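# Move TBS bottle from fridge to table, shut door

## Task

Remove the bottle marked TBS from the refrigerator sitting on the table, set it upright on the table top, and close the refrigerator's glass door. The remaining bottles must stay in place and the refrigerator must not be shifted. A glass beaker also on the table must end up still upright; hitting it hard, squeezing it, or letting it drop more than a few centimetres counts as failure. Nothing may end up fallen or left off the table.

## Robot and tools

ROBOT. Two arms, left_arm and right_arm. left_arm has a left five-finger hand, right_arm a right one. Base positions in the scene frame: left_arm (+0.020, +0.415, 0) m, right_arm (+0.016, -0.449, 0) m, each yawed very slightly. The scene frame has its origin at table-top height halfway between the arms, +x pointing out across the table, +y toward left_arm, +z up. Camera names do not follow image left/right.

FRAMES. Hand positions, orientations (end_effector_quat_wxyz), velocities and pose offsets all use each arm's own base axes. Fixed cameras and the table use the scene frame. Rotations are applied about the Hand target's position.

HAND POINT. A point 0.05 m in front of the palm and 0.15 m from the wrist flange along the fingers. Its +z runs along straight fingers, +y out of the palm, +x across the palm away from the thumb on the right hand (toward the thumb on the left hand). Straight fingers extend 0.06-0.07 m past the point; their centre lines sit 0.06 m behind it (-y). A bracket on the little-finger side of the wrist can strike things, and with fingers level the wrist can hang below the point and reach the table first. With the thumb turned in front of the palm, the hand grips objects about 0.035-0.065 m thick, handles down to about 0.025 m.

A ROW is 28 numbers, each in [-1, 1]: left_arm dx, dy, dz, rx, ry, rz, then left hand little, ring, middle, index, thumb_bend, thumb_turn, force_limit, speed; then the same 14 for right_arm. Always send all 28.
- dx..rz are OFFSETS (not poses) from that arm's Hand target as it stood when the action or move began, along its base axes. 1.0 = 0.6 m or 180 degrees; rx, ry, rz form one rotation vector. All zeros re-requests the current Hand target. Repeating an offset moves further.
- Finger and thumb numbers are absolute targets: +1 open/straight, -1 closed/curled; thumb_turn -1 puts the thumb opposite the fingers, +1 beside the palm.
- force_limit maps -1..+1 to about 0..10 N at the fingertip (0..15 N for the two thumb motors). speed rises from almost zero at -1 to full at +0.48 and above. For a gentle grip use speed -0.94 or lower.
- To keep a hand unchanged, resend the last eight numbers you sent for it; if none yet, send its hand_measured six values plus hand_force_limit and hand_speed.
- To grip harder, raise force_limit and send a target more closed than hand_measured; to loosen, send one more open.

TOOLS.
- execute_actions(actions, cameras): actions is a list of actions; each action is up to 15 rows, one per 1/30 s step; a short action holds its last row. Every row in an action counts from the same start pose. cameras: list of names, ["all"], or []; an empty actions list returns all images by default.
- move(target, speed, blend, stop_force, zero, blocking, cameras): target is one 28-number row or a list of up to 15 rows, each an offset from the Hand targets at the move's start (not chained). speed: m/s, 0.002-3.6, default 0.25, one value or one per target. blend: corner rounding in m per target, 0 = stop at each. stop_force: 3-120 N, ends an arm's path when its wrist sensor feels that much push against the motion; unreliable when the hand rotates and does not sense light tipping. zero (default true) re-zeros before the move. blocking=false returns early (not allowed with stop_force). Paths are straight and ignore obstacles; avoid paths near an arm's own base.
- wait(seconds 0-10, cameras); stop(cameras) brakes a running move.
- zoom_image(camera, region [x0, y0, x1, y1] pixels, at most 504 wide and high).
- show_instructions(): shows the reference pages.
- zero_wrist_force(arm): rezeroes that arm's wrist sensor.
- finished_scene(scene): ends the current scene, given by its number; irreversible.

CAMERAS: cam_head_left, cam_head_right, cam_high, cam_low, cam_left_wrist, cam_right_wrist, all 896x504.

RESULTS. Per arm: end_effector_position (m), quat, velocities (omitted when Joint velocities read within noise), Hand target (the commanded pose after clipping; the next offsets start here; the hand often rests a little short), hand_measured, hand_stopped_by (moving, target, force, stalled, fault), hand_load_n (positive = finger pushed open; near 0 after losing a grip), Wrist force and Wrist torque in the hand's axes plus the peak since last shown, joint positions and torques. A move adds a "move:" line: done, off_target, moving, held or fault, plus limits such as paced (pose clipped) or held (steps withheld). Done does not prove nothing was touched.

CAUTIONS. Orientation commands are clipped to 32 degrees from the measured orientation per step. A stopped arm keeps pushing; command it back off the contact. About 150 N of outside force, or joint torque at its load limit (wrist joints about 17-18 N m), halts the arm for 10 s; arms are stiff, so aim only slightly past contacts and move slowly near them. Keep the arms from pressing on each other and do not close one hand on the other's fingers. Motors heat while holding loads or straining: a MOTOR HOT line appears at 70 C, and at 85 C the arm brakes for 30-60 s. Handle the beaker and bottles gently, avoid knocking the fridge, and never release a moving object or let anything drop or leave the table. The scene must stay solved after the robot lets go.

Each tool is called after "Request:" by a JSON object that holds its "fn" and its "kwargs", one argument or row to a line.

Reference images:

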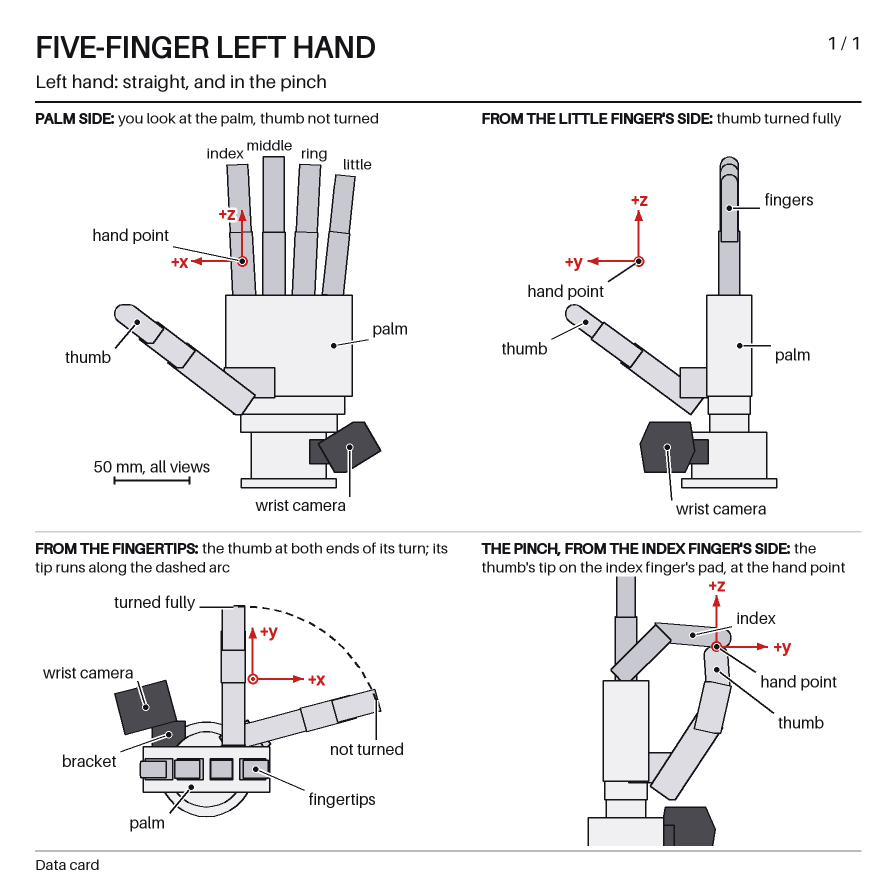

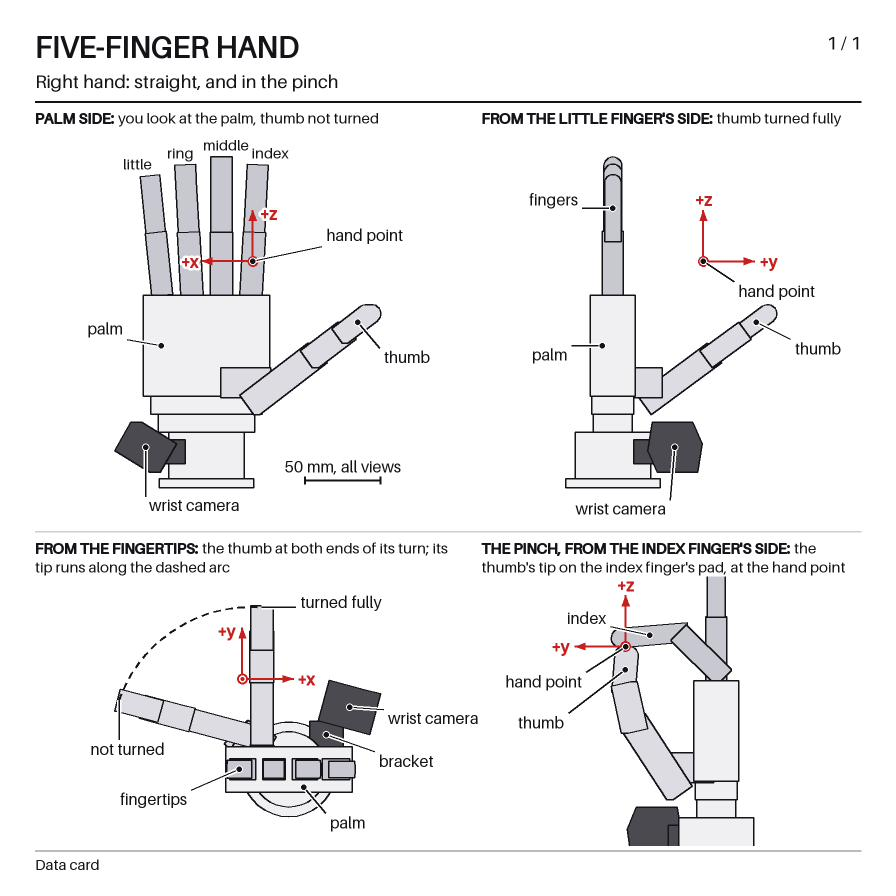

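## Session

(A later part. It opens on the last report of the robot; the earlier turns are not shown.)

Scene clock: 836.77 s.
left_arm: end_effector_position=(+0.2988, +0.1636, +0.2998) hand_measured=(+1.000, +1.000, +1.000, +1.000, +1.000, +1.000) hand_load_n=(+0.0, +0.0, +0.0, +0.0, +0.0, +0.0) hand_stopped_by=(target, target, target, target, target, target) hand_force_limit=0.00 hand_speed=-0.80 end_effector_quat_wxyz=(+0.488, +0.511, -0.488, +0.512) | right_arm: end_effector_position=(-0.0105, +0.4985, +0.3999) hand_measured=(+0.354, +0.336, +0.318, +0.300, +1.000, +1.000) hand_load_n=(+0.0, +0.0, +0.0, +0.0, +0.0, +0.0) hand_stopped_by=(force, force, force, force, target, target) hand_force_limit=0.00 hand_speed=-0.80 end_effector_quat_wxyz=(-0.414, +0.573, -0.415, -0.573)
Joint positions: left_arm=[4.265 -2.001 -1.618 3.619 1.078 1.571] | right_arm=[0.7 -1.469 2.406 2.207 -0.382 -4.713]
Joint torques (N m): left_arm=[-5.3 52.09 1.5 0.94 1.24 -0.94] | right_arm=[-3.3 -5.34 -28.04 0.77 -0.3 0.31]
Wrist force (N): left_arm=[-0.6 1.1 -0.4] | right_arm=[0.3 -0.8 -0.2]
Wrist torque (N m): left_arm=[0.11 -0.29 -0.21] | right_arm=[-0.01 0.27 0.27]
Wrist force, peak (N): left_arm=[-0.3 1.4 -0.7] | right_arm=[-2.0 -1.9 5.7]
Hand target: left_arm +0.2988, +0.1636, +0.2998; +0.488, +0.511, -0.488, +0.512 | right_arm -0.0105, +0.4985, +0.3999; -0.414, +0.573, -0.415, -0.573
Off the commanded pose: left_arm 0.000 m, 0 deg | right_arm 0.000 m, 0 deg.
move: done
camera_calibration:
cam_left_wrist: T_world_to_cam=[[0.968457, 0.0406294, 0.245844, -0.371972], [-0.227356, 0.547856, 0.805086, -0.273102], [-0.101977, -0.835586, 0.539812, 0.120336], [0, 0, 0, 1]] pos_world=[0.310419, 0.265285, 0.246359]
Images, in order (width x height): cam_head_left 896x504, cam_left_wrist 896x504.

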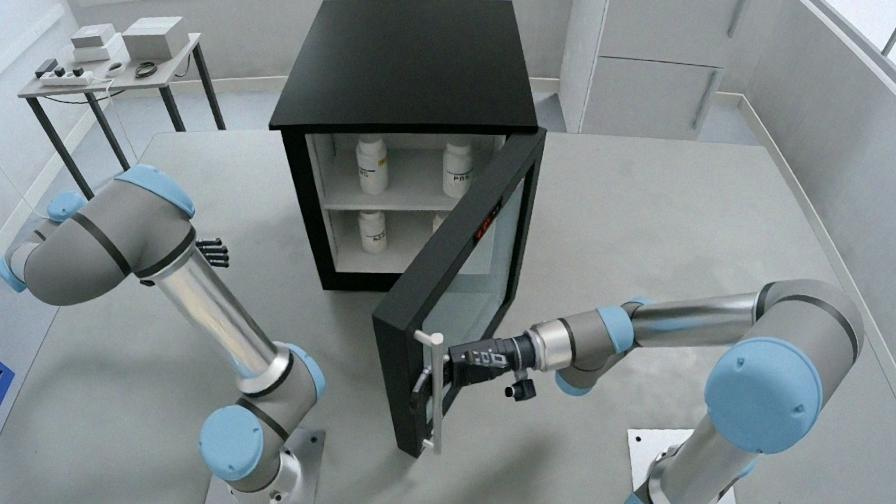

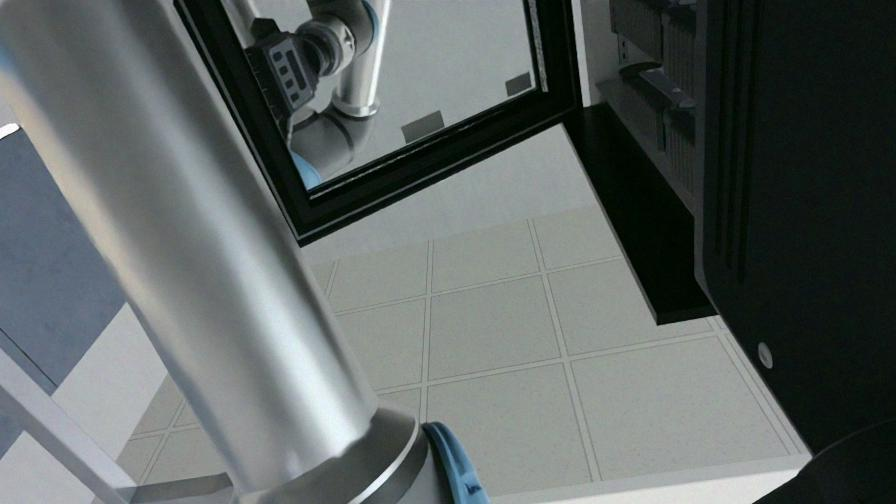

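Request:
{"fn": "move", "kwargs": {
  "target": [
    [0.0057,-0.3413,0.1337,0,0,0.0667,1,1,1,1,1,-1,0,-0.5,0,0,0,0,0,0,-0.2,-0.2,-0.2,-0.2,1,1,0,-0.8],
    [0.0505,-0.5895,0.1337,0,0,0.2222,1,1,1,1,1,-1,0,-0.5,0,0,0,0,0,0,-0.2,-0.2,-0.2,-0.2,1,1,0,-0.8],
    [0.0915,-0.7543,0.1003,0,0,0.3611,1,1,1,1,1,-1,0,-0.5,0,0,0,0,0,0,-0.2,-0.2,-0.2,-0.2,1,1,0,-0.8]
  ],
  "speed": 0.3,
  "blend": [0.03,0.03,0],
  "cameras": ["cam_head_left","cam_head_right","cam_left_wrist"]
}}

Scene clock: 944.77 s.
left_arm: end_effector_position=(+0.3537, -0.2890, +0.3600) hand_measured=(+1.000, +1.000, +1.000, +1.000, +1.000, -1.000) hand_load_n=(+0.0, +0.0, +0.0, +0.0, +0.0, -0.5) hand_stopped_by=(target, target, target, target, target, target) hand_force_limit=0.00 hand_speed=-0.50 end_effector_quat_wxyz=(+0.137, +0.694, -0.137, +0.694) | right_arm: end_effector_position=(-0.0104, +0.4985, +0.3999) hand_measured=(+0.354, +0.336, +0.318, +0.300, +1.000, +1.000) hand_load_n=(+0.0, +0.0, +0.0, +0.0, +0.0, +0.0) hand_stopped_by=(force, force, force, force, target, target) hand_force_limit=0.00 hand_speed=-0.80 end_effector_quat_wxyz=(-0.414, +0.573, -0.415, -0.573)
Joint positions: left_arm=[3.109 -0.993 -2.379 3.372 -1.213 1.571] | right_arm=[0.7 -1.469 2.406 2.207 -0.382 -4.713]
Joint torques (N m): left_arm=[-5.11 -0.45 4.74 3.18 -1.06 -0.97] | right_arm=[-8.57 -7.54 -28.03 -1.42 -0.67 2.57]
Wrist force (N): left_arm=[-0.2 0.6 -0.3] | right_arm=[0.1 -0.7 -0.3]
Wrist torque (N m): left_arm=[0.02 -0.30 -0.18] | right_arm=[0.00 0.29 0.27]
Wrist force, peak (N): left_arm=[-0.6 7.1 -0.3] | right_arm=[0.3 -1.5 0.0]
Hand target: left_arm +0.3537, -0.2890, +0.3600; +0.137, +0.694, -0.137, +0.694 | right_arm -0.0105, +0.4985, +0.3999; -0.414, +0.573, -0.415, -0.573
Off the commanded pose: left_arm 0.000 m, 0 deg | right_arm 0.000 m, 0 deg.
move: done
camera_calibration:
cam_left_wrist: T_world_to_cam=[[0.372506, 0.894868, 0.245865, 0.0361023], [-0.592521, 0.025432, 0.805154, -0.082994], [0.714254, -0.445605, 0.539701, -0.460647], [0, 0, 0, 1]] pos_world=[0.266395, -0.235463, 0.306559]
Images, in order (width x height): cam_head_left 896x504, cam_head_right 896x504, cam_left_wrist 896x504.

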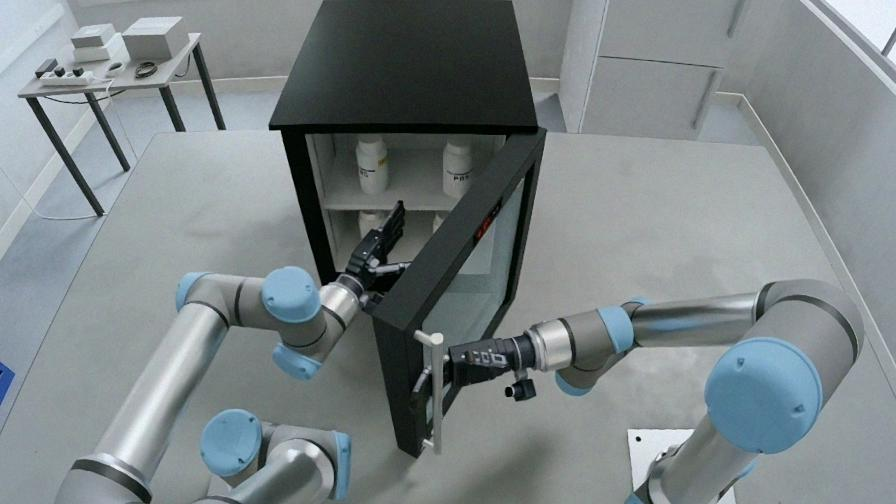

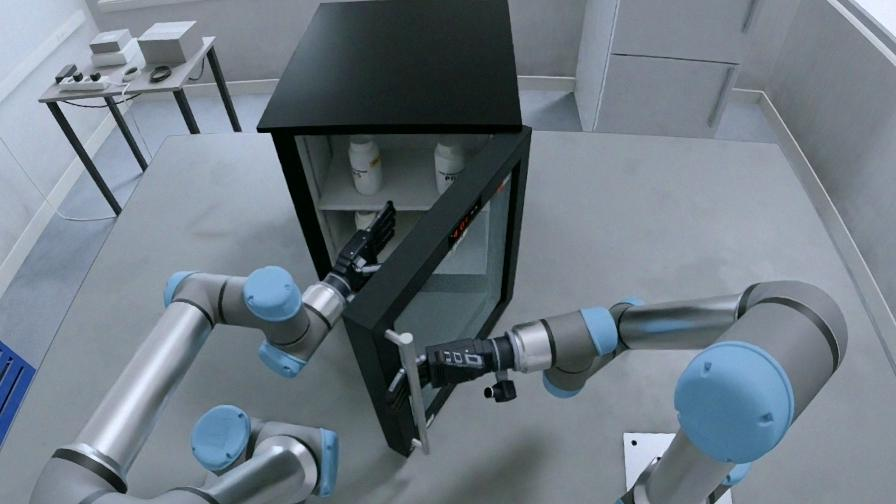

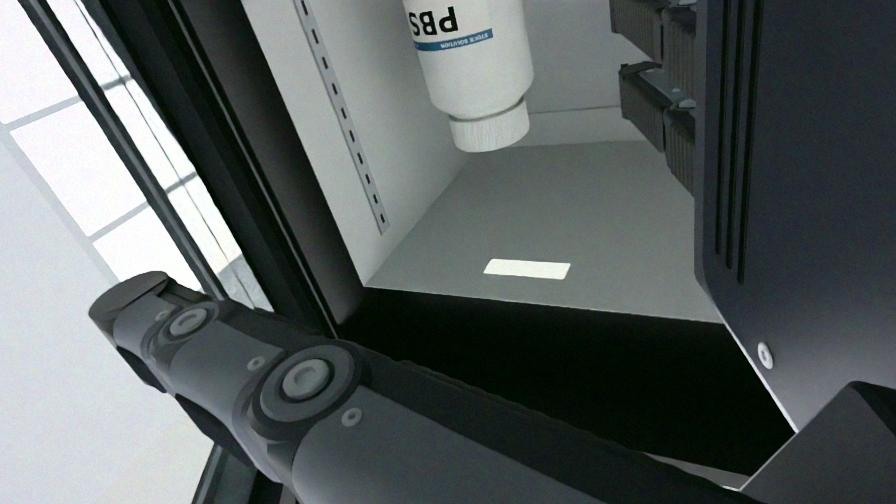

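Request:
{"fn": "move", "kwargs": {
  "target": [0.0432,-0.0315,-0.1833,0.0283,0.0784,0.0276,1,1,1,1,1,-1,0,-0.5,0,0,0,0,0,0,-0.2,-0.2,-0.2,-0.2,1,1,0,-0.8],
  "speed": 0.2,
  "cameras": ["cam_head_left","cam_left_wrist"]
}}

Scene clock: 958.40 s.
left_arm: end_effector_position=(+0.3797, -0.3080, +0.2502) hand_measured=(+1.000, +1.000, +1.000, +1.000, +1.000, -1.000) hand_load_n=(+0.0, +0.0, +0.0, +0.0, +0.0, -0.5) hand_stopped_by=(target, target, target, target, target, target) hand_force_limit=0.00 hand_speed=-0.50 end_effector_quat_wxyz=(+0.092, +0.784, -0.120, +0.602) | right_arm: end_effector_position=(-0.0105, +0.4985, +0.3999) hand_measured=(+0.354, +0.336, +0.318, +0.300, +1.000, +1.000) hand_load_n=(+0.5, +0.0, +0.0, +0.0, +0.0, +0.0) hand_stopped_by=(force, force, force, force, target, target) hand_force_limit=0.00 hand_speed=-0.80 end_effector_quat_wxyz=(-0.414, +0.573, -0.415, -0.573)
Joint positions: left_arm=[2.903 -1.28 -2.363 3.381 -1.508 1.588] | right_arm=[0.7 -1.469 2.406 2.207 -0.382 -4.713]
Joint torques (N m): left_arm=[-4.8 -0.65 1.67 -0.23 -0.94 0.89] | right_arm=[-9.36 -6.66 -29.11 -2.13 -0.73 2.34]
Wrist force (N): left_arm=[-0.1 0.4 -0.3] | right_arm=[0.3 -0.6 -0.5]
Wrist torque (N m): left_arm=[0.01 -0.30 -0.35] | right_arm=[0.04 0.28 0.28]
Wrist force, peak (N): left_arm=[-3.7 -0.1 1.6] | right_arm=[0.6 -1.3 -0.4]
Hand target: left_arm +0.3796, -0.3079, +0.2500; +0.092, +0.784, -0.120, +0.602 | right_arm -0.0105, +0.4985, +0.3999; -0.414, +0.573, -0.415, -0.573
Off the commanded pose: left_arm 0.000 m, 0 deg | right_arm 0.000 m, 0 deg.
move: done
camera_calibration:
cam_left_wrist: T_world_to_cam=[[0.353737, 0.904986, 0.23637, 0.0829111], [-0.376071, -0.0937737, 0.921834, -0.126813], [0.856412, -0.414979, 0.307167, -0.414748], [0, 0, 0, 1]] pos_world=[0.278175, -0.259037, 0.2247]
Images, in order (width x height): cam_head_left 896x504, cam_left_wrist 896x504.

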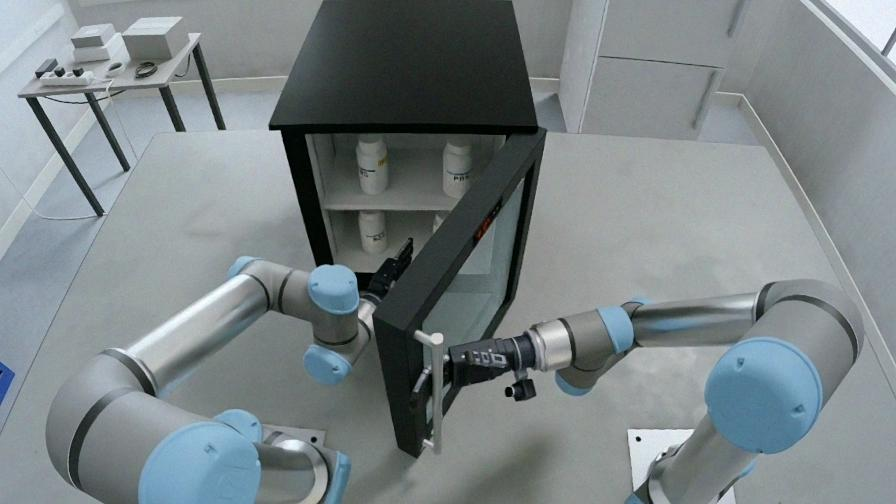

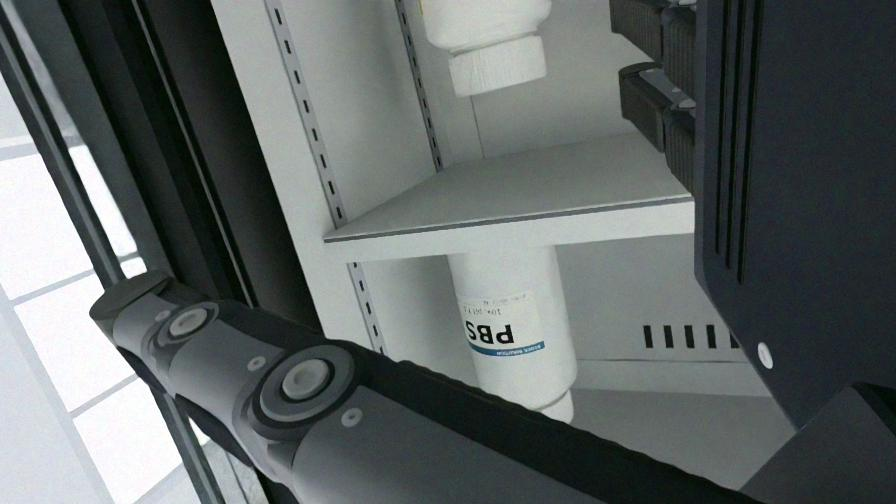

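Request:
{"fn": "move", "kwargs": {
  "target": [0,0,-0.05,0,0,0,1,1,1,1,1,-1,0,-0.5,0,0,0,0,0,0,-0.2,-0.2,-0.2,-0.2,1,1,0,-0.8],
  "speed": 0.1,
  "cameras": ["cam_left_wrist"]
}}

Scene clock: 979.07 s.
left_arm: end_effector_position=(+0.3795, -0.3079, +0.2198) hand_measured=(+1.000, +1.000, +1.000, +1.000, +1.000, -1.000) hand_load_n=(+0.0, +0.0, +0.0, +0.0, +0.0, -0.5) hand_stopped_by=(target, target, target, target, target, target) hand_force_limit=0.00 hand_speed=-0.50 end_effector_quat_wxyz=(+0.092, +0.784, -0.120, +0.602) | right_arm: end_effector_position=(-0.0105, +0.4985, +0.3999) hand_measured=(+0.354, +0.336, +0.318, +0.300, +1.000, +1.000) hand_load_n=(+0.0, +0.0, +0.0, +0.0, +0.0, +0.0) hand_stopped_by=(force, force, force, force, target, target) hand_force_limit=0.00 hand_speed=-0.80 end_effector_quat_wxyz=(-0.414, +0.573, -0.415, -0.573)
Joint positions: left_arm=[2.903 -1.335 -2.417 3.489 -1.508 1.588] | right_arm=[0.7 -1.469 2.406 2.207 -0.382 -4.713]
Joint torques (N m): left_arm=[-4.85 14.61 36.8 0.63 -1 -1.13] | right_arm=[-9.27 -5.71 -27.44 -2.05 -0.47 2.59]
Wrist force (N): left_arm=[-0.4 0.8 -0.1] | right_arm=[0.2 -0.9 -0.4]
Wrist torque (N m): left_arm=[0.04 -0.24 -0.38] | right_arm=[-0.01 0.28 0.26]
Wrist force, peak (N): left_arm=[-0.9 0.7 -0.1] | right_arm=[0.4 -1.2 -0.3]
Hand target: left_arm +0.3796, -0.3079, +0.2200; +0.092, +0.784, -0.120, +0.602 | right_arm -0.0105, +0.4985, +0.3999; -0.414, +0.573, -0.415, -0.573
Off the commanded pose: left_arm 0.000 m, 0 deg | right_arm 0.000 m, 0 deg.
move: done
camera_calibration:
cam_left_wrist: T_world_to_cam=[[0.35386, 0.904949, 0.236326, 0.0900734], [-0.375234, -0.0940896, 0.922142, -0.0992929], [0.856728, -0.414987, 0.306273, -0.405275], [0, 0, 0, 1]] pos_world=[0.278079, -0.259038, 0.1944]
Images, in order (width x height): cam_left_wrist 896x504.

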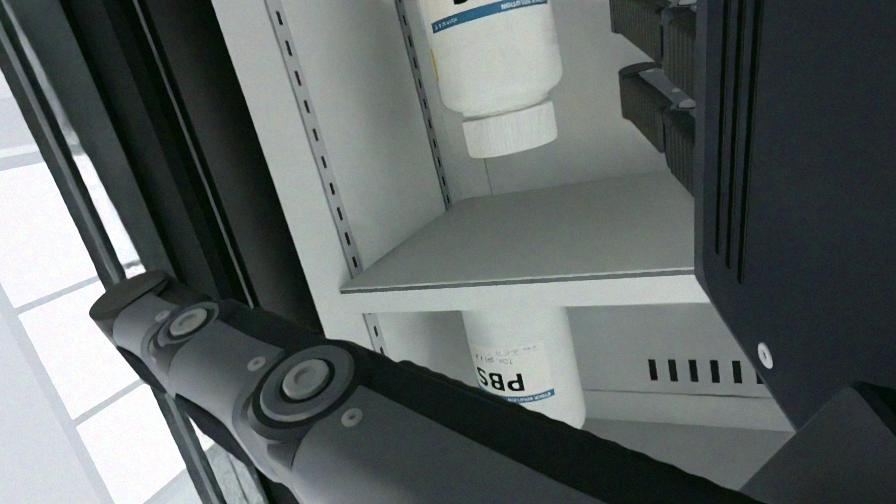

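Request:
{"fn": "move", "kwargs": {
  "target": [0.0343,0.0083,-0.033,-0.0050,-0.0159,0,1,1,1,1,1,-1,0,-0.5,0,0,0,0,0,0,-0.2,-0.2,-0.2,-0.2,1,1,0,-0.8],
  "speed": 0.08,
  "stop_force": 6,
  "cameras": ["cam_left_wrist","cam_head_left"]
}}

Scene clock: 1018.87 s.
left_arm: end_effector_position=(+0.4002, -0.3029, +0.2002) hand_measured=(+1.000, +1.000, +1.000, +1.000, +1.000, -1.000) hand_load_n=(+0.0, +0.0, +0.0, +0.0, -0.5, -0.5) hand_stopped_by=(target, target, target, target, target, target) hand_force_limit=0.00 hand_speed=-0.50 end_effector_quat_wxyz=(+0.095, +0.768, -0.118, +0.622) | right_arm: end_effector_position=(-0.0105, +0.4985, +0.3999) hand_measured=(+0.354, +0.336, +0.318, +0.300, +1.000, +1.000) hand_load_n=(+0.0, +0.0, +0.0, +0.0, +0.0, +0.0) hand_stopped_by=(force, force, force, force, target, target) hand_force_limit=0.00 hand_speed=-0.80 end_effector_quat_wxyz=(-0.414, +0.573, -0.415, -0.573)
Joint positions: left_arm=[2.95 -1.424 -2.454 3.668 -1.462 1.594] | right_arm=[0.7 -1.469 2.406 2.207 -0.382 -4.713]
Joint torques (N m): left_arm=[-0.69 3.61 35.26 3.71 0.37 -1.02] | right_arm=[-8.55 -6.54 -28.43 -2.17 -0.51 2.58]
Wrist force (N): left_arm=[-0.2 0.6 -0.4] | right_arm=[0.0 -0.9 -0.3]
Wrist torque (N m): left_arm=[0.04 -0.22 -0.35] | right_arm=[-0.03 0.30 0.25]
Wrist force, peak (N): left_arm=[0.6 2.1 -0.6] | right_arm=[0.1 -1.3 -0.5]
Hand target: left_arm +0.4002, -0.3029, +0.2002; +0.095, +0.768, -0.118, +0.622 | right_arm -0.0105, +0.4985, +0.3999; -0.414, +0.573, -0.415, -0.573
Off the commanded pose: left_arm 0.000 m, 0 deg | right_arm 0.000 m, 0 deg.
move: done
camera_calibration:
cam_left_wrist: T_world_to_cam=[[0.341875, 0.908717, 0.239489, 0.0881939], [-0.421173, -0.0796551, 0.903476, -0.0465325], [0.84008, -0.409742, 0.355495, -0.416417], [0, 0, 0, 1]] pos_world=[0.300074, -0.254473, 0.168954]
Images, in order (width x height): cam_head_left 896x504, cam_left_wrist 896x504.

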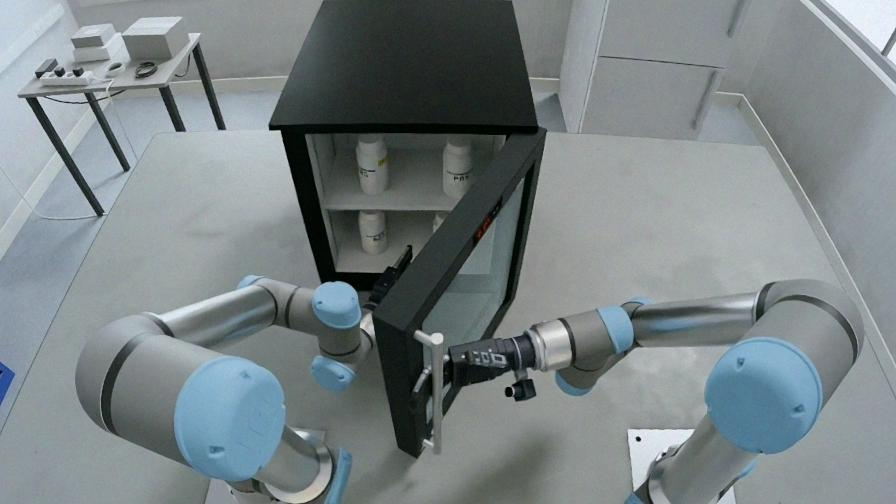

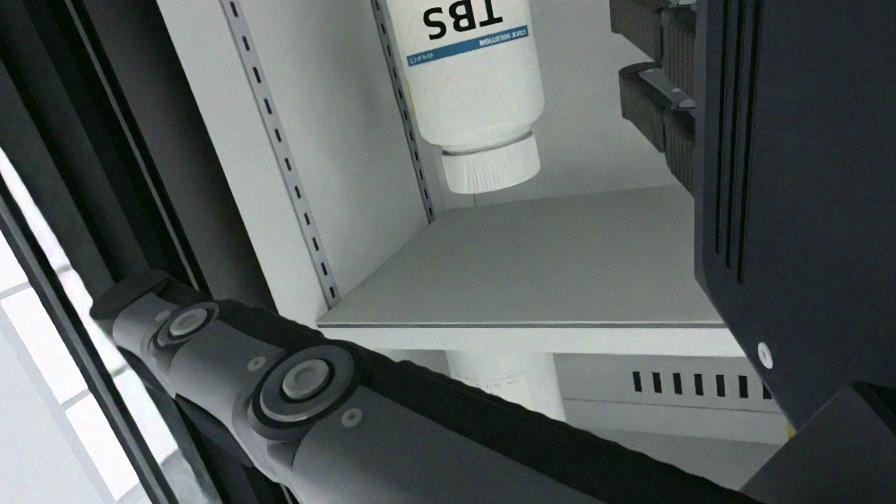

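Request:
{"fn": "move", "kwargs": {
  "target": [0.14,-0.0455,-0.002,0,0,0,1,1,1,1,1,-1,0,-0.5,0,0,0,0,0,0,-0.2,-0.2,-0.2,-0.2,1,1,0,-0.8],
  "speed": 0.06,
  "stop_force": 5,
  "cameras": ["cam_left_wrist","cam_head_left"]
}}

Scene clock: 1030.10 s.
left_arm: end_effector_position=(+0.4842, -0.3302, +0.1990) hand_measured=(+1.000, +1.000, +1.000, +1.000, +1.000, -1.000) hand_load_n=(+0.0, -0.5, +0.0, +0.0, +0.0, +0.0) hand_stopped_by=(target, target, target, target, target, target) hand_force_limit=0.00 hand_speed=-0.50 end_effector_quat_wxyz=(+0.095, +0.768, -0.118, +0.622) | right_arm: end_effector_position=(-0.0105, +0.4985, +0.3999) hand_measured=(+0.354, +0.336, +0.318, +0.300, +1.000, +1.000) hand_load_n=(+0.0, +0.0, +0.0, +0.0, +0.0, +0.0) hand_stopped_by=(force, force, force, force, target, target) hand_force_limit=0.00 hand_speed=-0.80 end_effector_quat_wxyz=(-0.414, +0.573, -0.415, -0.573)
Joint positions: left_arm=[2.913 -1.652 -2.241 3.683 -1.497 1.587] | right_arm=[0.7 -1.469 2.406 2.207 -0.382 -4.713]
Joint torques (N m): left_arm=[5.56 33.97 -0.1 3.7 1.38 0.84] | right_arm=[-9.69 -6.2 -28.56 -2.31 -0.51 2.54]
Wrist force (N): left_arm=[-0.5 0.6 -0.1] | right_arm=[0.2 -0.6 -0.2]
Wrist torque (N m): left_arm=[0.03 -0.22 -0.32] | right_arm=[0.01 0.28 0.27]
Wrist force, peak (N): left_arm=[-0.7 1.1 0.1] | right_arm=[0.3 -1.3 -0.1]
Hand target: left_arm +0.4842, -0.3302, +0.1990; +0.095, +0.768, -0.118, +0.622 | right_arm -0.0105, +0.4985, +0.3999; -0.414, +0.573, -0.415, -0.573
Off the commanded pose: left_arm 0.000 m, 0 deg | right_arm 0.000 m, 0 deg.
move: done
camera_calibration:
cam_left_wrist: T_world_to_cam=[[0.3419, 0.908721, 0.239437, 0.0845723], [-0.421154, -0.0796024, 0.903489, -0.0122394], [0.84008, -0.409742, 0.355495, -0.497743], [0, 0, 0, 1]] pos_world=[0.384074, -0.281773, 0.167754]
Images, in order (width x height): cam_head_left 896x504, cam_left_wrist 896x504.

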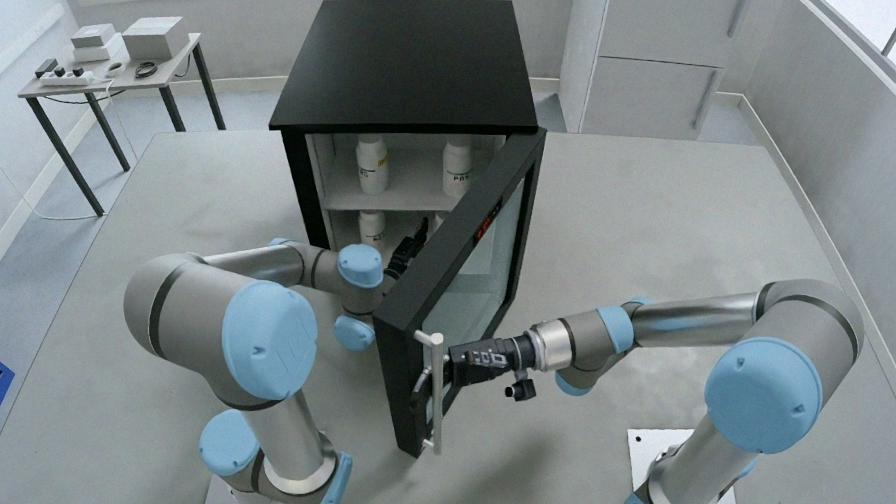

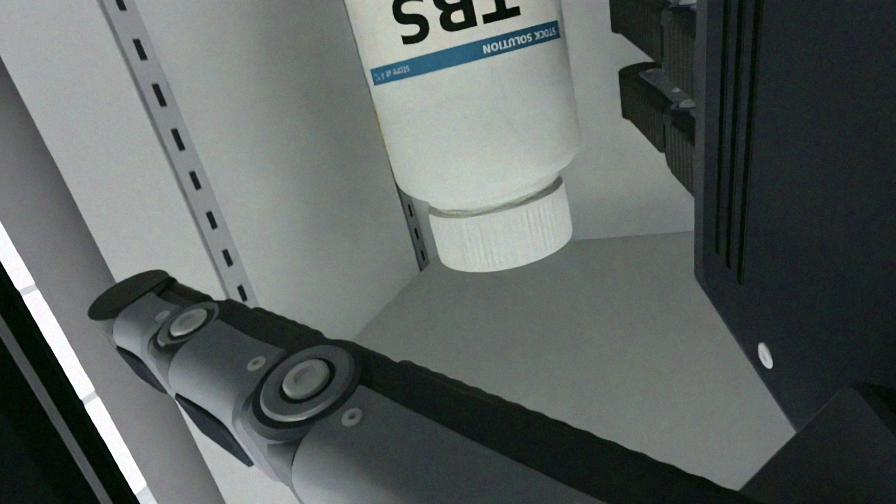

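Request:
{"fn": "move", "kwargs": {
  "target": [0.1145,-0.0373,-0.0013,0,0,0,1,1,1,1,1,-1,0,-0.5,0,0,0,0,0,0,-0.2,-0.2,-0.2,-0.2,1,1,0,-0.8],
  "speed": 0.05,
  "stop_force": 4,
  "cameras": ["cam_left_wrist","cam_head_left"]
}}

Scene clock: 1048.93 s.
left_arm: end_effector_position=(+0.5529, -0.3526, +0.1982) hand_measured=(+1.000, +1.000, +1.000, +1.000, +1.000, -1.000) hand_load_n=(+0.0, +0.0, +0.0, +0.0, +0.0, +0.0) hand_stopped_by=(target, target, target, target, target, target) hand_force_limit=0.00 hand_speed=-0.50 end_effector_quat_wxyz=(+0.095, +0.768, -0.118, +0.622) | right_arm: end_effector_position=(-0.0105, +0.4985, +0.3999) hand_measured=(+0.354, +0.336, +0.318, +0.300, +1.000, +1.000) hand_load_n=(+0.0, +0.0, +0.0, +0.0, +0.0, +0.0) hand_stopped_by=(force, force, force, force, target, target) hand_force_limit=0.00 hand_speed=-0.80 end_effector_quat_wxyz=(-0.414, +0.573, -0.415, -0.573)
Joint positions: left_arm=[2.897 -1.808 -2.051 3.65 -1.514 1.583] | right_arm=[0.7 -1.469 2.406 2.207 -0.382 -4.713]
Joint torques (N m): left_arm=[4.93 43.27 0.87 3.7 1.1 0] | right_arm=[-9.35 -5.6 -28.37 -2.11 -0.78 2.46]
Wrist force (N): left_arm=[-0.6 1.0 -0.2] | right_arm=[0.5 -0.8 -0.6]
Wrist torque (N m): left_arm=[0.08 -0.23 -0.19] | right_arm=[0.02 0.25 0.29]
Wrist force, peak (N): left_arm=[-0.6 1.4 0.0] | right_arm=[0.3 -1.0 -0.7]
Hand target: left_arm +0.5529, -0.3526, +0.1982; +0.095, +0.768, -0.118, +0.622 | right_arm -0.0105, +0.4985, +0.3999; -0.414, +0.573, -0.415, -0.573
Off the commanded pose: left_arm 0.000 m, 0 deg | right_arm 0.000 m, 0 deg.
move: done
camera_calibration:
cam_left_wrist: T_world_to_cam=[[0.3419, 0.908721, 0.239437, 0.0816307], [-0.421154, -0.0796024, 0.903489, 0.0156335], [0.84008, -0.409742, 0.355495, -0.56435], [0, 0, 0, 1]] pos_world=[0.452774, -0.304173, 0.166954]
Images, in order (width x height): cam_head_left 896x504, cam_left_wrist 896x504.

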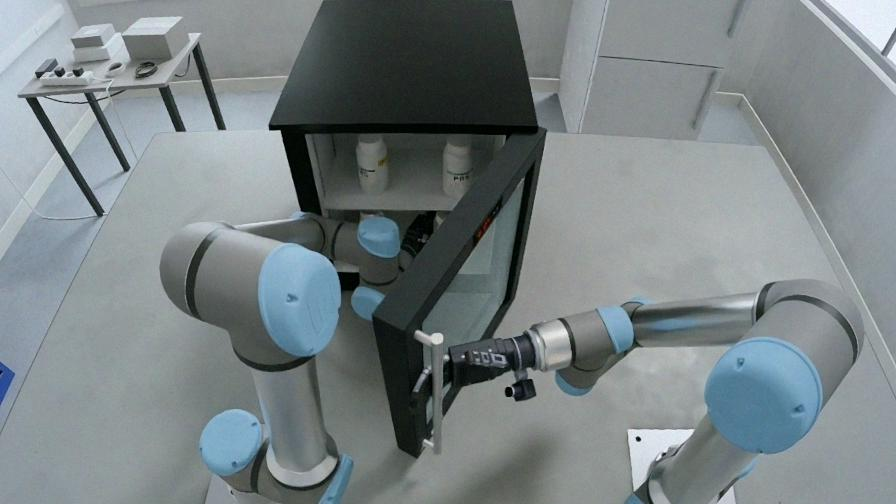

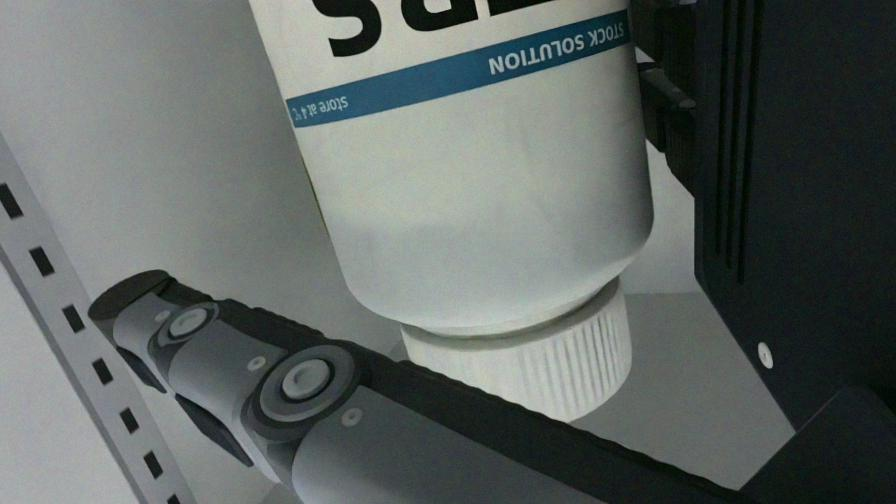

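Request:
{"fn": "move", "kwargs": {
  "target": [-0.003,-0.0095,0,0,0,0,1,1,1,1,1,-1,0,-0.5,0,0,0,0,0,0,-0.2,-0.2,-0.2,-0.2,1,1,0,-0.8],
  "speed": 0.02,
  "stop_force": 3
}}

Request:
{"fn": "move", "kwargs": {
  "target": [0,0,0,0,0,0,-0.6,-0.6,-0.6,-0.6,-0.6,-1,-0.3,-0.9,0,0,0,0,0,0,-0.2,-0.2,-0.2,-0.2,1,1,0,-0.8],
  "speed": 0.02,
  "cameras": ["cam_left_wrist"]
}}

Scene clock: 1078.57 s.
left_arm: end_effector_position=(+0.5511, -0.3583, +0.1982) hand_measured=(+1.000, +1.000, +1.000, +1.000, +1.000, -1.000) hand_load_n=(+0.0, +0.0, +0.0, +0.0, +0.0, -0.5) hand_stopped_by=(target, target, target, target, target, target) hand_force_limit=0.00 hand_speed=-0.50 end_effector_quat_wxyz=(+0.095, +0.768, -0.118, +0.622) | right_arm: end_effector_position=(-0.0105, +0.4985, +0.3999) hand_measured=(+0.354, +0.336, +0.318, +0.300, +1.000, +1.000) hand_load_n=(+0.0, +0.0, +0.0, +0.0, +0.0, +0.0) hand_stopped_by=(force, force, force, force, target, target) hand_force_limit=0.00 hand_speed=-0.80 end_effector_quat_wxyz=(-0.414, +0.573, -0.415, -0.573)
Joint positions: left_arm=[2.881 -1.812 -2.046 3.649 -1.529 1.58] | right_arm=[0.7 -1.469 2.406 2.207 -0.382 -4.713]
Joint torques (N m): left_arm=[5.91 26.61 13.65 -0.03 1.37 1.02] | right_arm=[-9.13 -6.69 -27.59 -2.27 -0.62 2.75]
Wrist force (N): left_arm=[-0.5 1.0 0.0] | right_arm=[0.2 -0.7 -0.2]
Wrist torque (N m): left_arm=[0.07 -0.25 -0.18] | right_arm=[0.01 0.28 0.27]
Wrist force, peak (N): left_arm=[-0.8 1.2 -0.2] | right_arm=[0.5 -1.3 -0.2]
Hand target: left_arm +0.5511, -0.3583, +0.1982; +0.095, +0.768, -0.118, +0.622 | right_arm -0.0105, +0.4985, +0.3999; -0.414, +0.573, -0.415, -0.573
Off the commanded pose: left_arm 0.000 m, 0 deg | right_arm 0.000 m, 0 deg.
move: done

Scene clock: 1081.90 s.
left_arm: end_effector_position=(+0.5511, -0.3583, +0.1982) hand_measured=(+0.162, +0.164, +0.154, +0.144, +0.574, -1.000) hand_load_n=(+3.0, +2.5, +3.0, +3.5, +8.5, +5.5) hand_stopped_by=(force, force, force, force, force, target) hand_force_limit=-0.30 hand_speed=-0.90 end_effector_quat_wxyz=(+0.095, +0.768, -0.118, +0.622) | right_arm: end_effector_position=(-0.0105, +0.4985, +0.3999) hand_measured=(+0.354, +0.336, +0.318, +0.300, +1.000, +1.000) hand_load_n=(+0.0, +0.0, +0.0, +0.0, +0.0, +0.0) hand_stopped_by=(force, force, force, force, target, target) hand_force_limit=0.00 hand_speed=-0.80 end_effector_quat_wxyz=(-0.414, +0.573, -0.415, -0.573)
Joint positions: left_arm=[2.881 -1.812 -2.047 3.649 -1.529 1.58] | right_arm=[0.7 -1.469 2.406 2.207 -0.382 -4.713]
Joint torques (N m): left_arm=[4.61 37.51 1.1 3.57 1.4 0.87] | right_arm=[-8.31 -5.87 -27.89 -2.21 -0.46 2.65]
Wrist force (N): left_arm=[-1.2 1.1 0.1] | right_arm=[0.6 -0.8 -0.4]
Wrist torque (N m): left_arm=[0.09 -0.24 -0.16] | right_arm=[-0.01 0.22 0.30]
Wrist force, peak (N): left_arm=[-2.1 1.0 0.1] | right_arm=[0.5 -1.4 -0.3]
Hand target: left_arm +0.5511, -0.3583, +0.1982; +0.095, +0.768, -0.118, +0.622 | right_arm -0.0105, +0.4985, +0.3999; -0.414, +0.573, -0.415, -0.573
Off the commanded pose: left_arm 0.000 m, 0 deg | right_arm 0.000 m, 0 deg.
move: done
camera_calibration:
cam_left_wrist: T_world_to_cam=[[0.3419, 0.908721, 0.239437, 0.0874259], [-0.421154, -0.0796024, 0.903489, 0.0144217], [0.84008, -0.409742, 0.355495, -0.565174], [0, 0, 0, 1]] pos_world=[0.450974, -0.309873, 0.166954]
Images, in order (width x height): cam_left_wrist 896x504.

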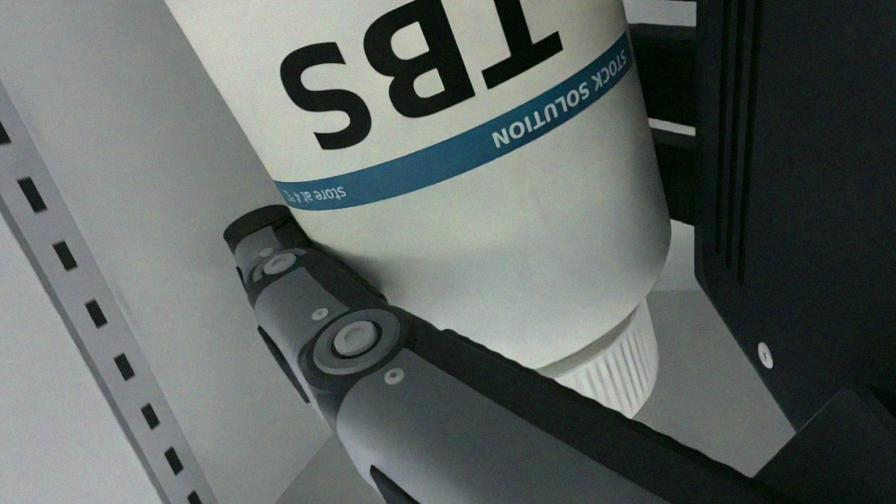

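Request:
{"fn": "move", "kwargs": {
  "target": [0,0,0,0,0,0,-0.7,-0.7,-0.7,-0.7,-0.6,-1,0.0,-0.9,0,0,0,0,0,0,-0.2,-0.2,-0.2,-0.2,1,1,0,-0.8],
  "speed": 0.02
}}

Request:
{"fn": "move", "kwargs": {
  "target": [0,0,0.042,0,0,0,-0.7,-0.7,-0.7,-0.7,-0.6,-1,0.0,-0.9,0,0,0,0,0,0,-0.2,-0.2,-0.2,-0.2,1,1,0,-0.8],
  "speed": 0.03,
  "cameras": ["cam_left_wrist"]
}}

Scene clock: 1096.87 s.
left_arm: end_effector_position=(+0.5511, -0.3583, +0.1982) hand_measured=(+0.136, +0.138, +0.128, +0.128, +0.576, -1.000) hand_load_n=(+5.5, +5.5, +7.5, +3.5, +14.5, +10.0) hand_stopped_by=(force, force, force, force, force, target) hand_force_limit=0.00 hand_speed=-0.90 end_effector_quat_wxyz=(+0.095, +0.768, -0.118, +0.622) | right_arm: end_effector_position=(-0.0105, +0.4985, +0.3999) hand_measured=(+0.354, +0.336, +0.318, +0.300, +1.000, +1.000) hand_load_n=(+0.0, +0.0, +0.0, +0.0, +0.0, +0.0) hand_stopped_by=(force, force, force, force, target, target) hand_force_limit=0.00 hand_speed=-0.80 end_effector_quat_wxyz=(-0.414, +0.573, -0.415, -0.573)
Joint positions: left_arm=[2.881 -1.812 -2.047 3.649 -1.529 1.58] | right_arm=[0.7 -1.469 2.406 2.207 -0.382 -4.713]
Joint torques (N m): left_arm=[5.2 37.67 2.48 3.42 1.33 0.87] | right_arm=[-8.42 -5.49 -28.12 -2.14 -0.58 2.38]
Wrist force (N): left_arm=[-2.2 0.9 0.5] | right_arm=[0.3 -0.7 -0.5]
Wrist torque (N m): left_arm=[0.06 -0.22 -0.17] | right_arm=[0.01 0.28 0.27]
Wrist force, peak (N): left_arm=[-2.5 1.2 0.6] | right_arm=[0.4 -1.2 -0.2]
Hand target: left_arm +0.5511, -0.3583, +0.1982; +0.095, +0.768, -0.118, +0.622 | right_arm -0.0105, +0.4985, +0.3999; -0.414, +0.573, -0.415, -0.573
Off the commanded pose: left_arm 0.000 m, 0 deg | right_arm 0.000 m, 0 deg.
move: done

Scene clock: 1098.00 s.
left_arm: end_effector_position=(+0.5512, -0.3583, +0.2238) hand_measured=(+0.136, +0.138, +0.128, +0.128, +0.576, -1.000) hand_load_n=(+5.5, +5.5, +7.5, +3.5, +14.5, +10.5) hand_stopped_by=(force, force, force, force, force, target) hand_force_limit=0.00 hand_speed=-0.90 end_effector_quat_wxyz=(+0.095, +0.768, -0.118, +0.622) end_effector_velocity=(+0.001, +0.000, +0.000) end_effector_angular_velocity=(-0.002, -0.004, +0.000) | right_arm: end_effector_position=(-0.0105, +0.4985, +0.3999) hand_measured=(+0.354, +0.336, +0.318, +0.300, +1.000, +1.000) hand_load_n=(+0.0, +0.0, +0.0, +0.5, +0.0, +0.0) hand_stopped_by=(force, force, force, force, target, target) hand_force_limit=0.00 hand_speed=-0.80 end_effector_quat_wxyz=(-0.414, +0.573, -0.415, -0.573)
Joint positions: left_arm=[2.881 -1.77 -2.018 3.579 -1.529 1.58] | right_arm=[0.7 -1.469 2.406 2.207 -0.382 -4.713]
Joint velocities: left_arm=[0 -0.002 0.001 0.006 0 -0.001] | right_arm=[within noise]
Joint torques (N m): left_arm=[4.1 13.76 8.01 4.12 1.14 0.16] | right_arm=[-8.59 -6.45 -28.39 -2.16 -0.58 2.42]
Wrist force (N): left_arm=[-2.4 1.3 0.6] | right_arm=[0.5 -0.9 -0.5]
Wrist torque (N m): left_arm=[0.10 -0.21 -0.20] | right_arm=[-0.02 0.24 0.28]
Wrist force, peak (N): left_arm=[-3.3 1.0 0.4] | right_arm=[0.2 -1.3 -0.5]
Hand target: left_arm +0.5511, -0.3583, +0.2234; +0.095, +0.768, -0.118, +0.622 | right_arm -0.0105, +0.4985, +0.3999; -0.414, +0.573, -0.415, -0.573
Off the commanded pose: left_arm 0.000 m, 0 deg | right_arm 0.000 m, 0 deg.
move: done
camera_calibration:
cam_left_wrist: T_world_to_cam=[[0.341726, 0.908769, 0.239502, 0.0813668], [-0.421641, -0.079503, 0.903271, -0.00828292], [0.839906, -0.409655, 0.356006, -0.574313], [0, 0, 0, 1]] pos_world=[0.451072, -0.309873, 0.192453]
Images, in order (width x height): cam_left_wrist 896x504.

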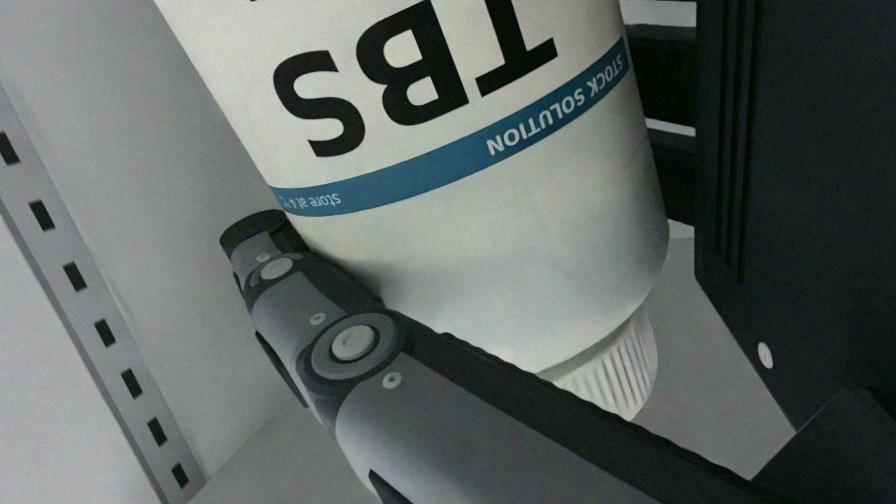

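Request:
{"fn": "move", "kwargs": {
  "target": [
    [-0.2705,0.0845,0.02,0,0,0,-0.7,-0.7,-0.7,-0.7,-0.6,-1,0.0,-0.9,0,0,0,0,0,0,-0.2,-0.2,-0.2,-0.2,1,1,0,-0.8],
    [-0.3033,0.0998,0.227,-0.0199,-0.0637,0,-0.7,-0.7,-0.7,-0.7,-0.6,-1,0.0,-0.9,0,0,0,0,0,0,-0.2,-0.2,-0.2,-0.2,1,1,0,-0.8]
  ],
  "speed": 0.1,
  "blend": [0.01,0],
  "cameras": ["cam_left_wrist","cam_head_left"]
}}

Scene clock: 1131.97 s.
left_arm: end_effector_position=(+0.3692, -0.2984, +0.3598) hand_measured=(+0.136, +0.138, +0.128, +0.128, +0.576, -1.000) hand_load_n=(+5.5, +5.0, +7.0, +3.5, +14.5, +10.5) hand_stopped_by=(force, force, force, force, force, target) hand_force_limit=0.00 hand_speed=-0.90 end_effector_quat_wxyz=(+0.107, +0.699, -0.107, +0.699) end_effector_velocity=(+0.000, +0.000, -0.003) end_effector_angular_velocity=(+0.002, +0.002, +0.000) | right_arm: end_effector_position=(-0.0105, +0.4985, +0.3999) hand_measured=(+0.354, +0.336, +0.318, +0.300, +1.000, +1.000) hand_load_n=(+0.5, +0.0, +0.0, +0.0, +0.0, +0.0) hand_stopped_by=(force, force, force, force, target, target) hand_force_limit=0.00 hand_speed=-0.80 end_effector_quat_wxyz=(-0.414, +0.573, -0.415, -0.573)
Joint positions: left_arm=[2.941 -1.086 -2.34 3.427 -1.468 1.571] | right_arm=[0.7 -1.469 2.406 2.207 -0.382 -4.713]
Joint velocities: left_arm=[-0.001 -0.002 -0.005 0.004 0 0.001] | right_arm=[within noise]
Joint torques (N m): left_arm=[-4.13 -5.2 5.03 4.82 0.09 0.72] | right_arm=[-8.39 -6.26 -27.65 -2.22 -0.53 2.58]
Wrist force (N): left_arm=[-2.6 0.5 -0.6] | right_arm=[0.4 -0.6 -0.6]
Wrist torque (N m): left_arm=[0.04 -0.23 -0.22] | right_arm=[0.04 0.27 0.28]
Wrist force, peak (N): left_arm=[-3.4 0.6 1.6] | right_arm=[0.4 -1.1 -0.4]
Hand target: left_arm +0.3691, -0.2984, +0.3596; +0.107, +0.699, -0.107, +0.699 | right_arm -0.0105, +0.4985, +0.3999; -0.414, +0.573, -0.415, -0.573
Off the commanded pose: left_arm 0.000 m, 0 deg | right_arm 0.000 m, 0 deg.
move: done
camera_calibration:
cam_left_wrist: T_world_to_cam=[[0.293115, 0.923982, 0.245642, 0.0768038], [-0.592842, -0.0259175, 0.804902, -0.0885692], [0.750082, -0.381556, 0.540179, -0.470094], [0, 0, 0, 1]] pos_world=[0.277589, -0.252628, 0.306358]
Images, in order (width x height): cam_head_left 896x504, cam_left_wrist 896x504.

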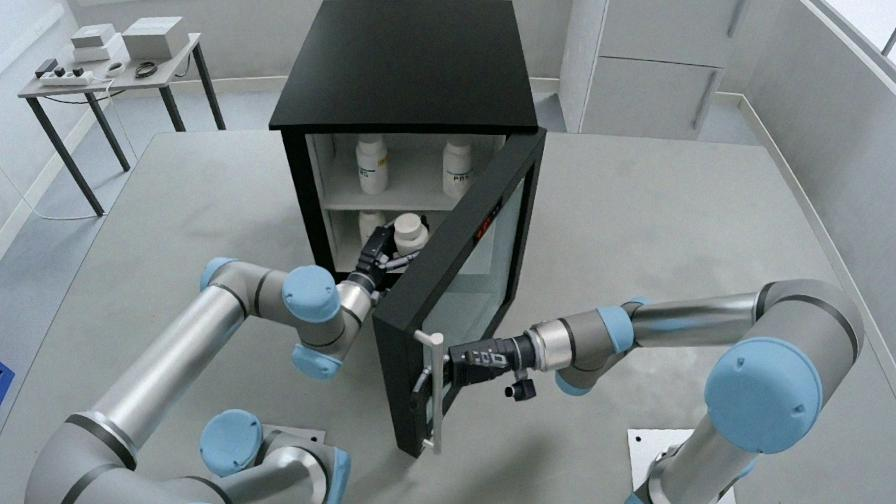

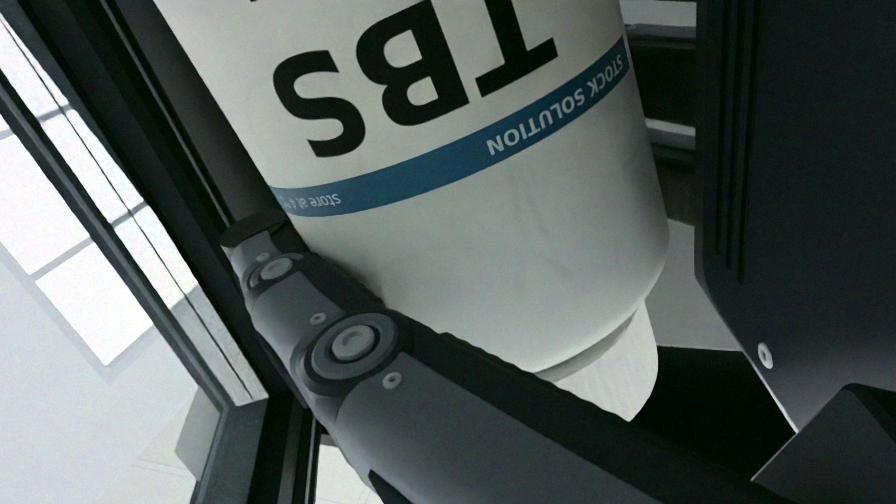

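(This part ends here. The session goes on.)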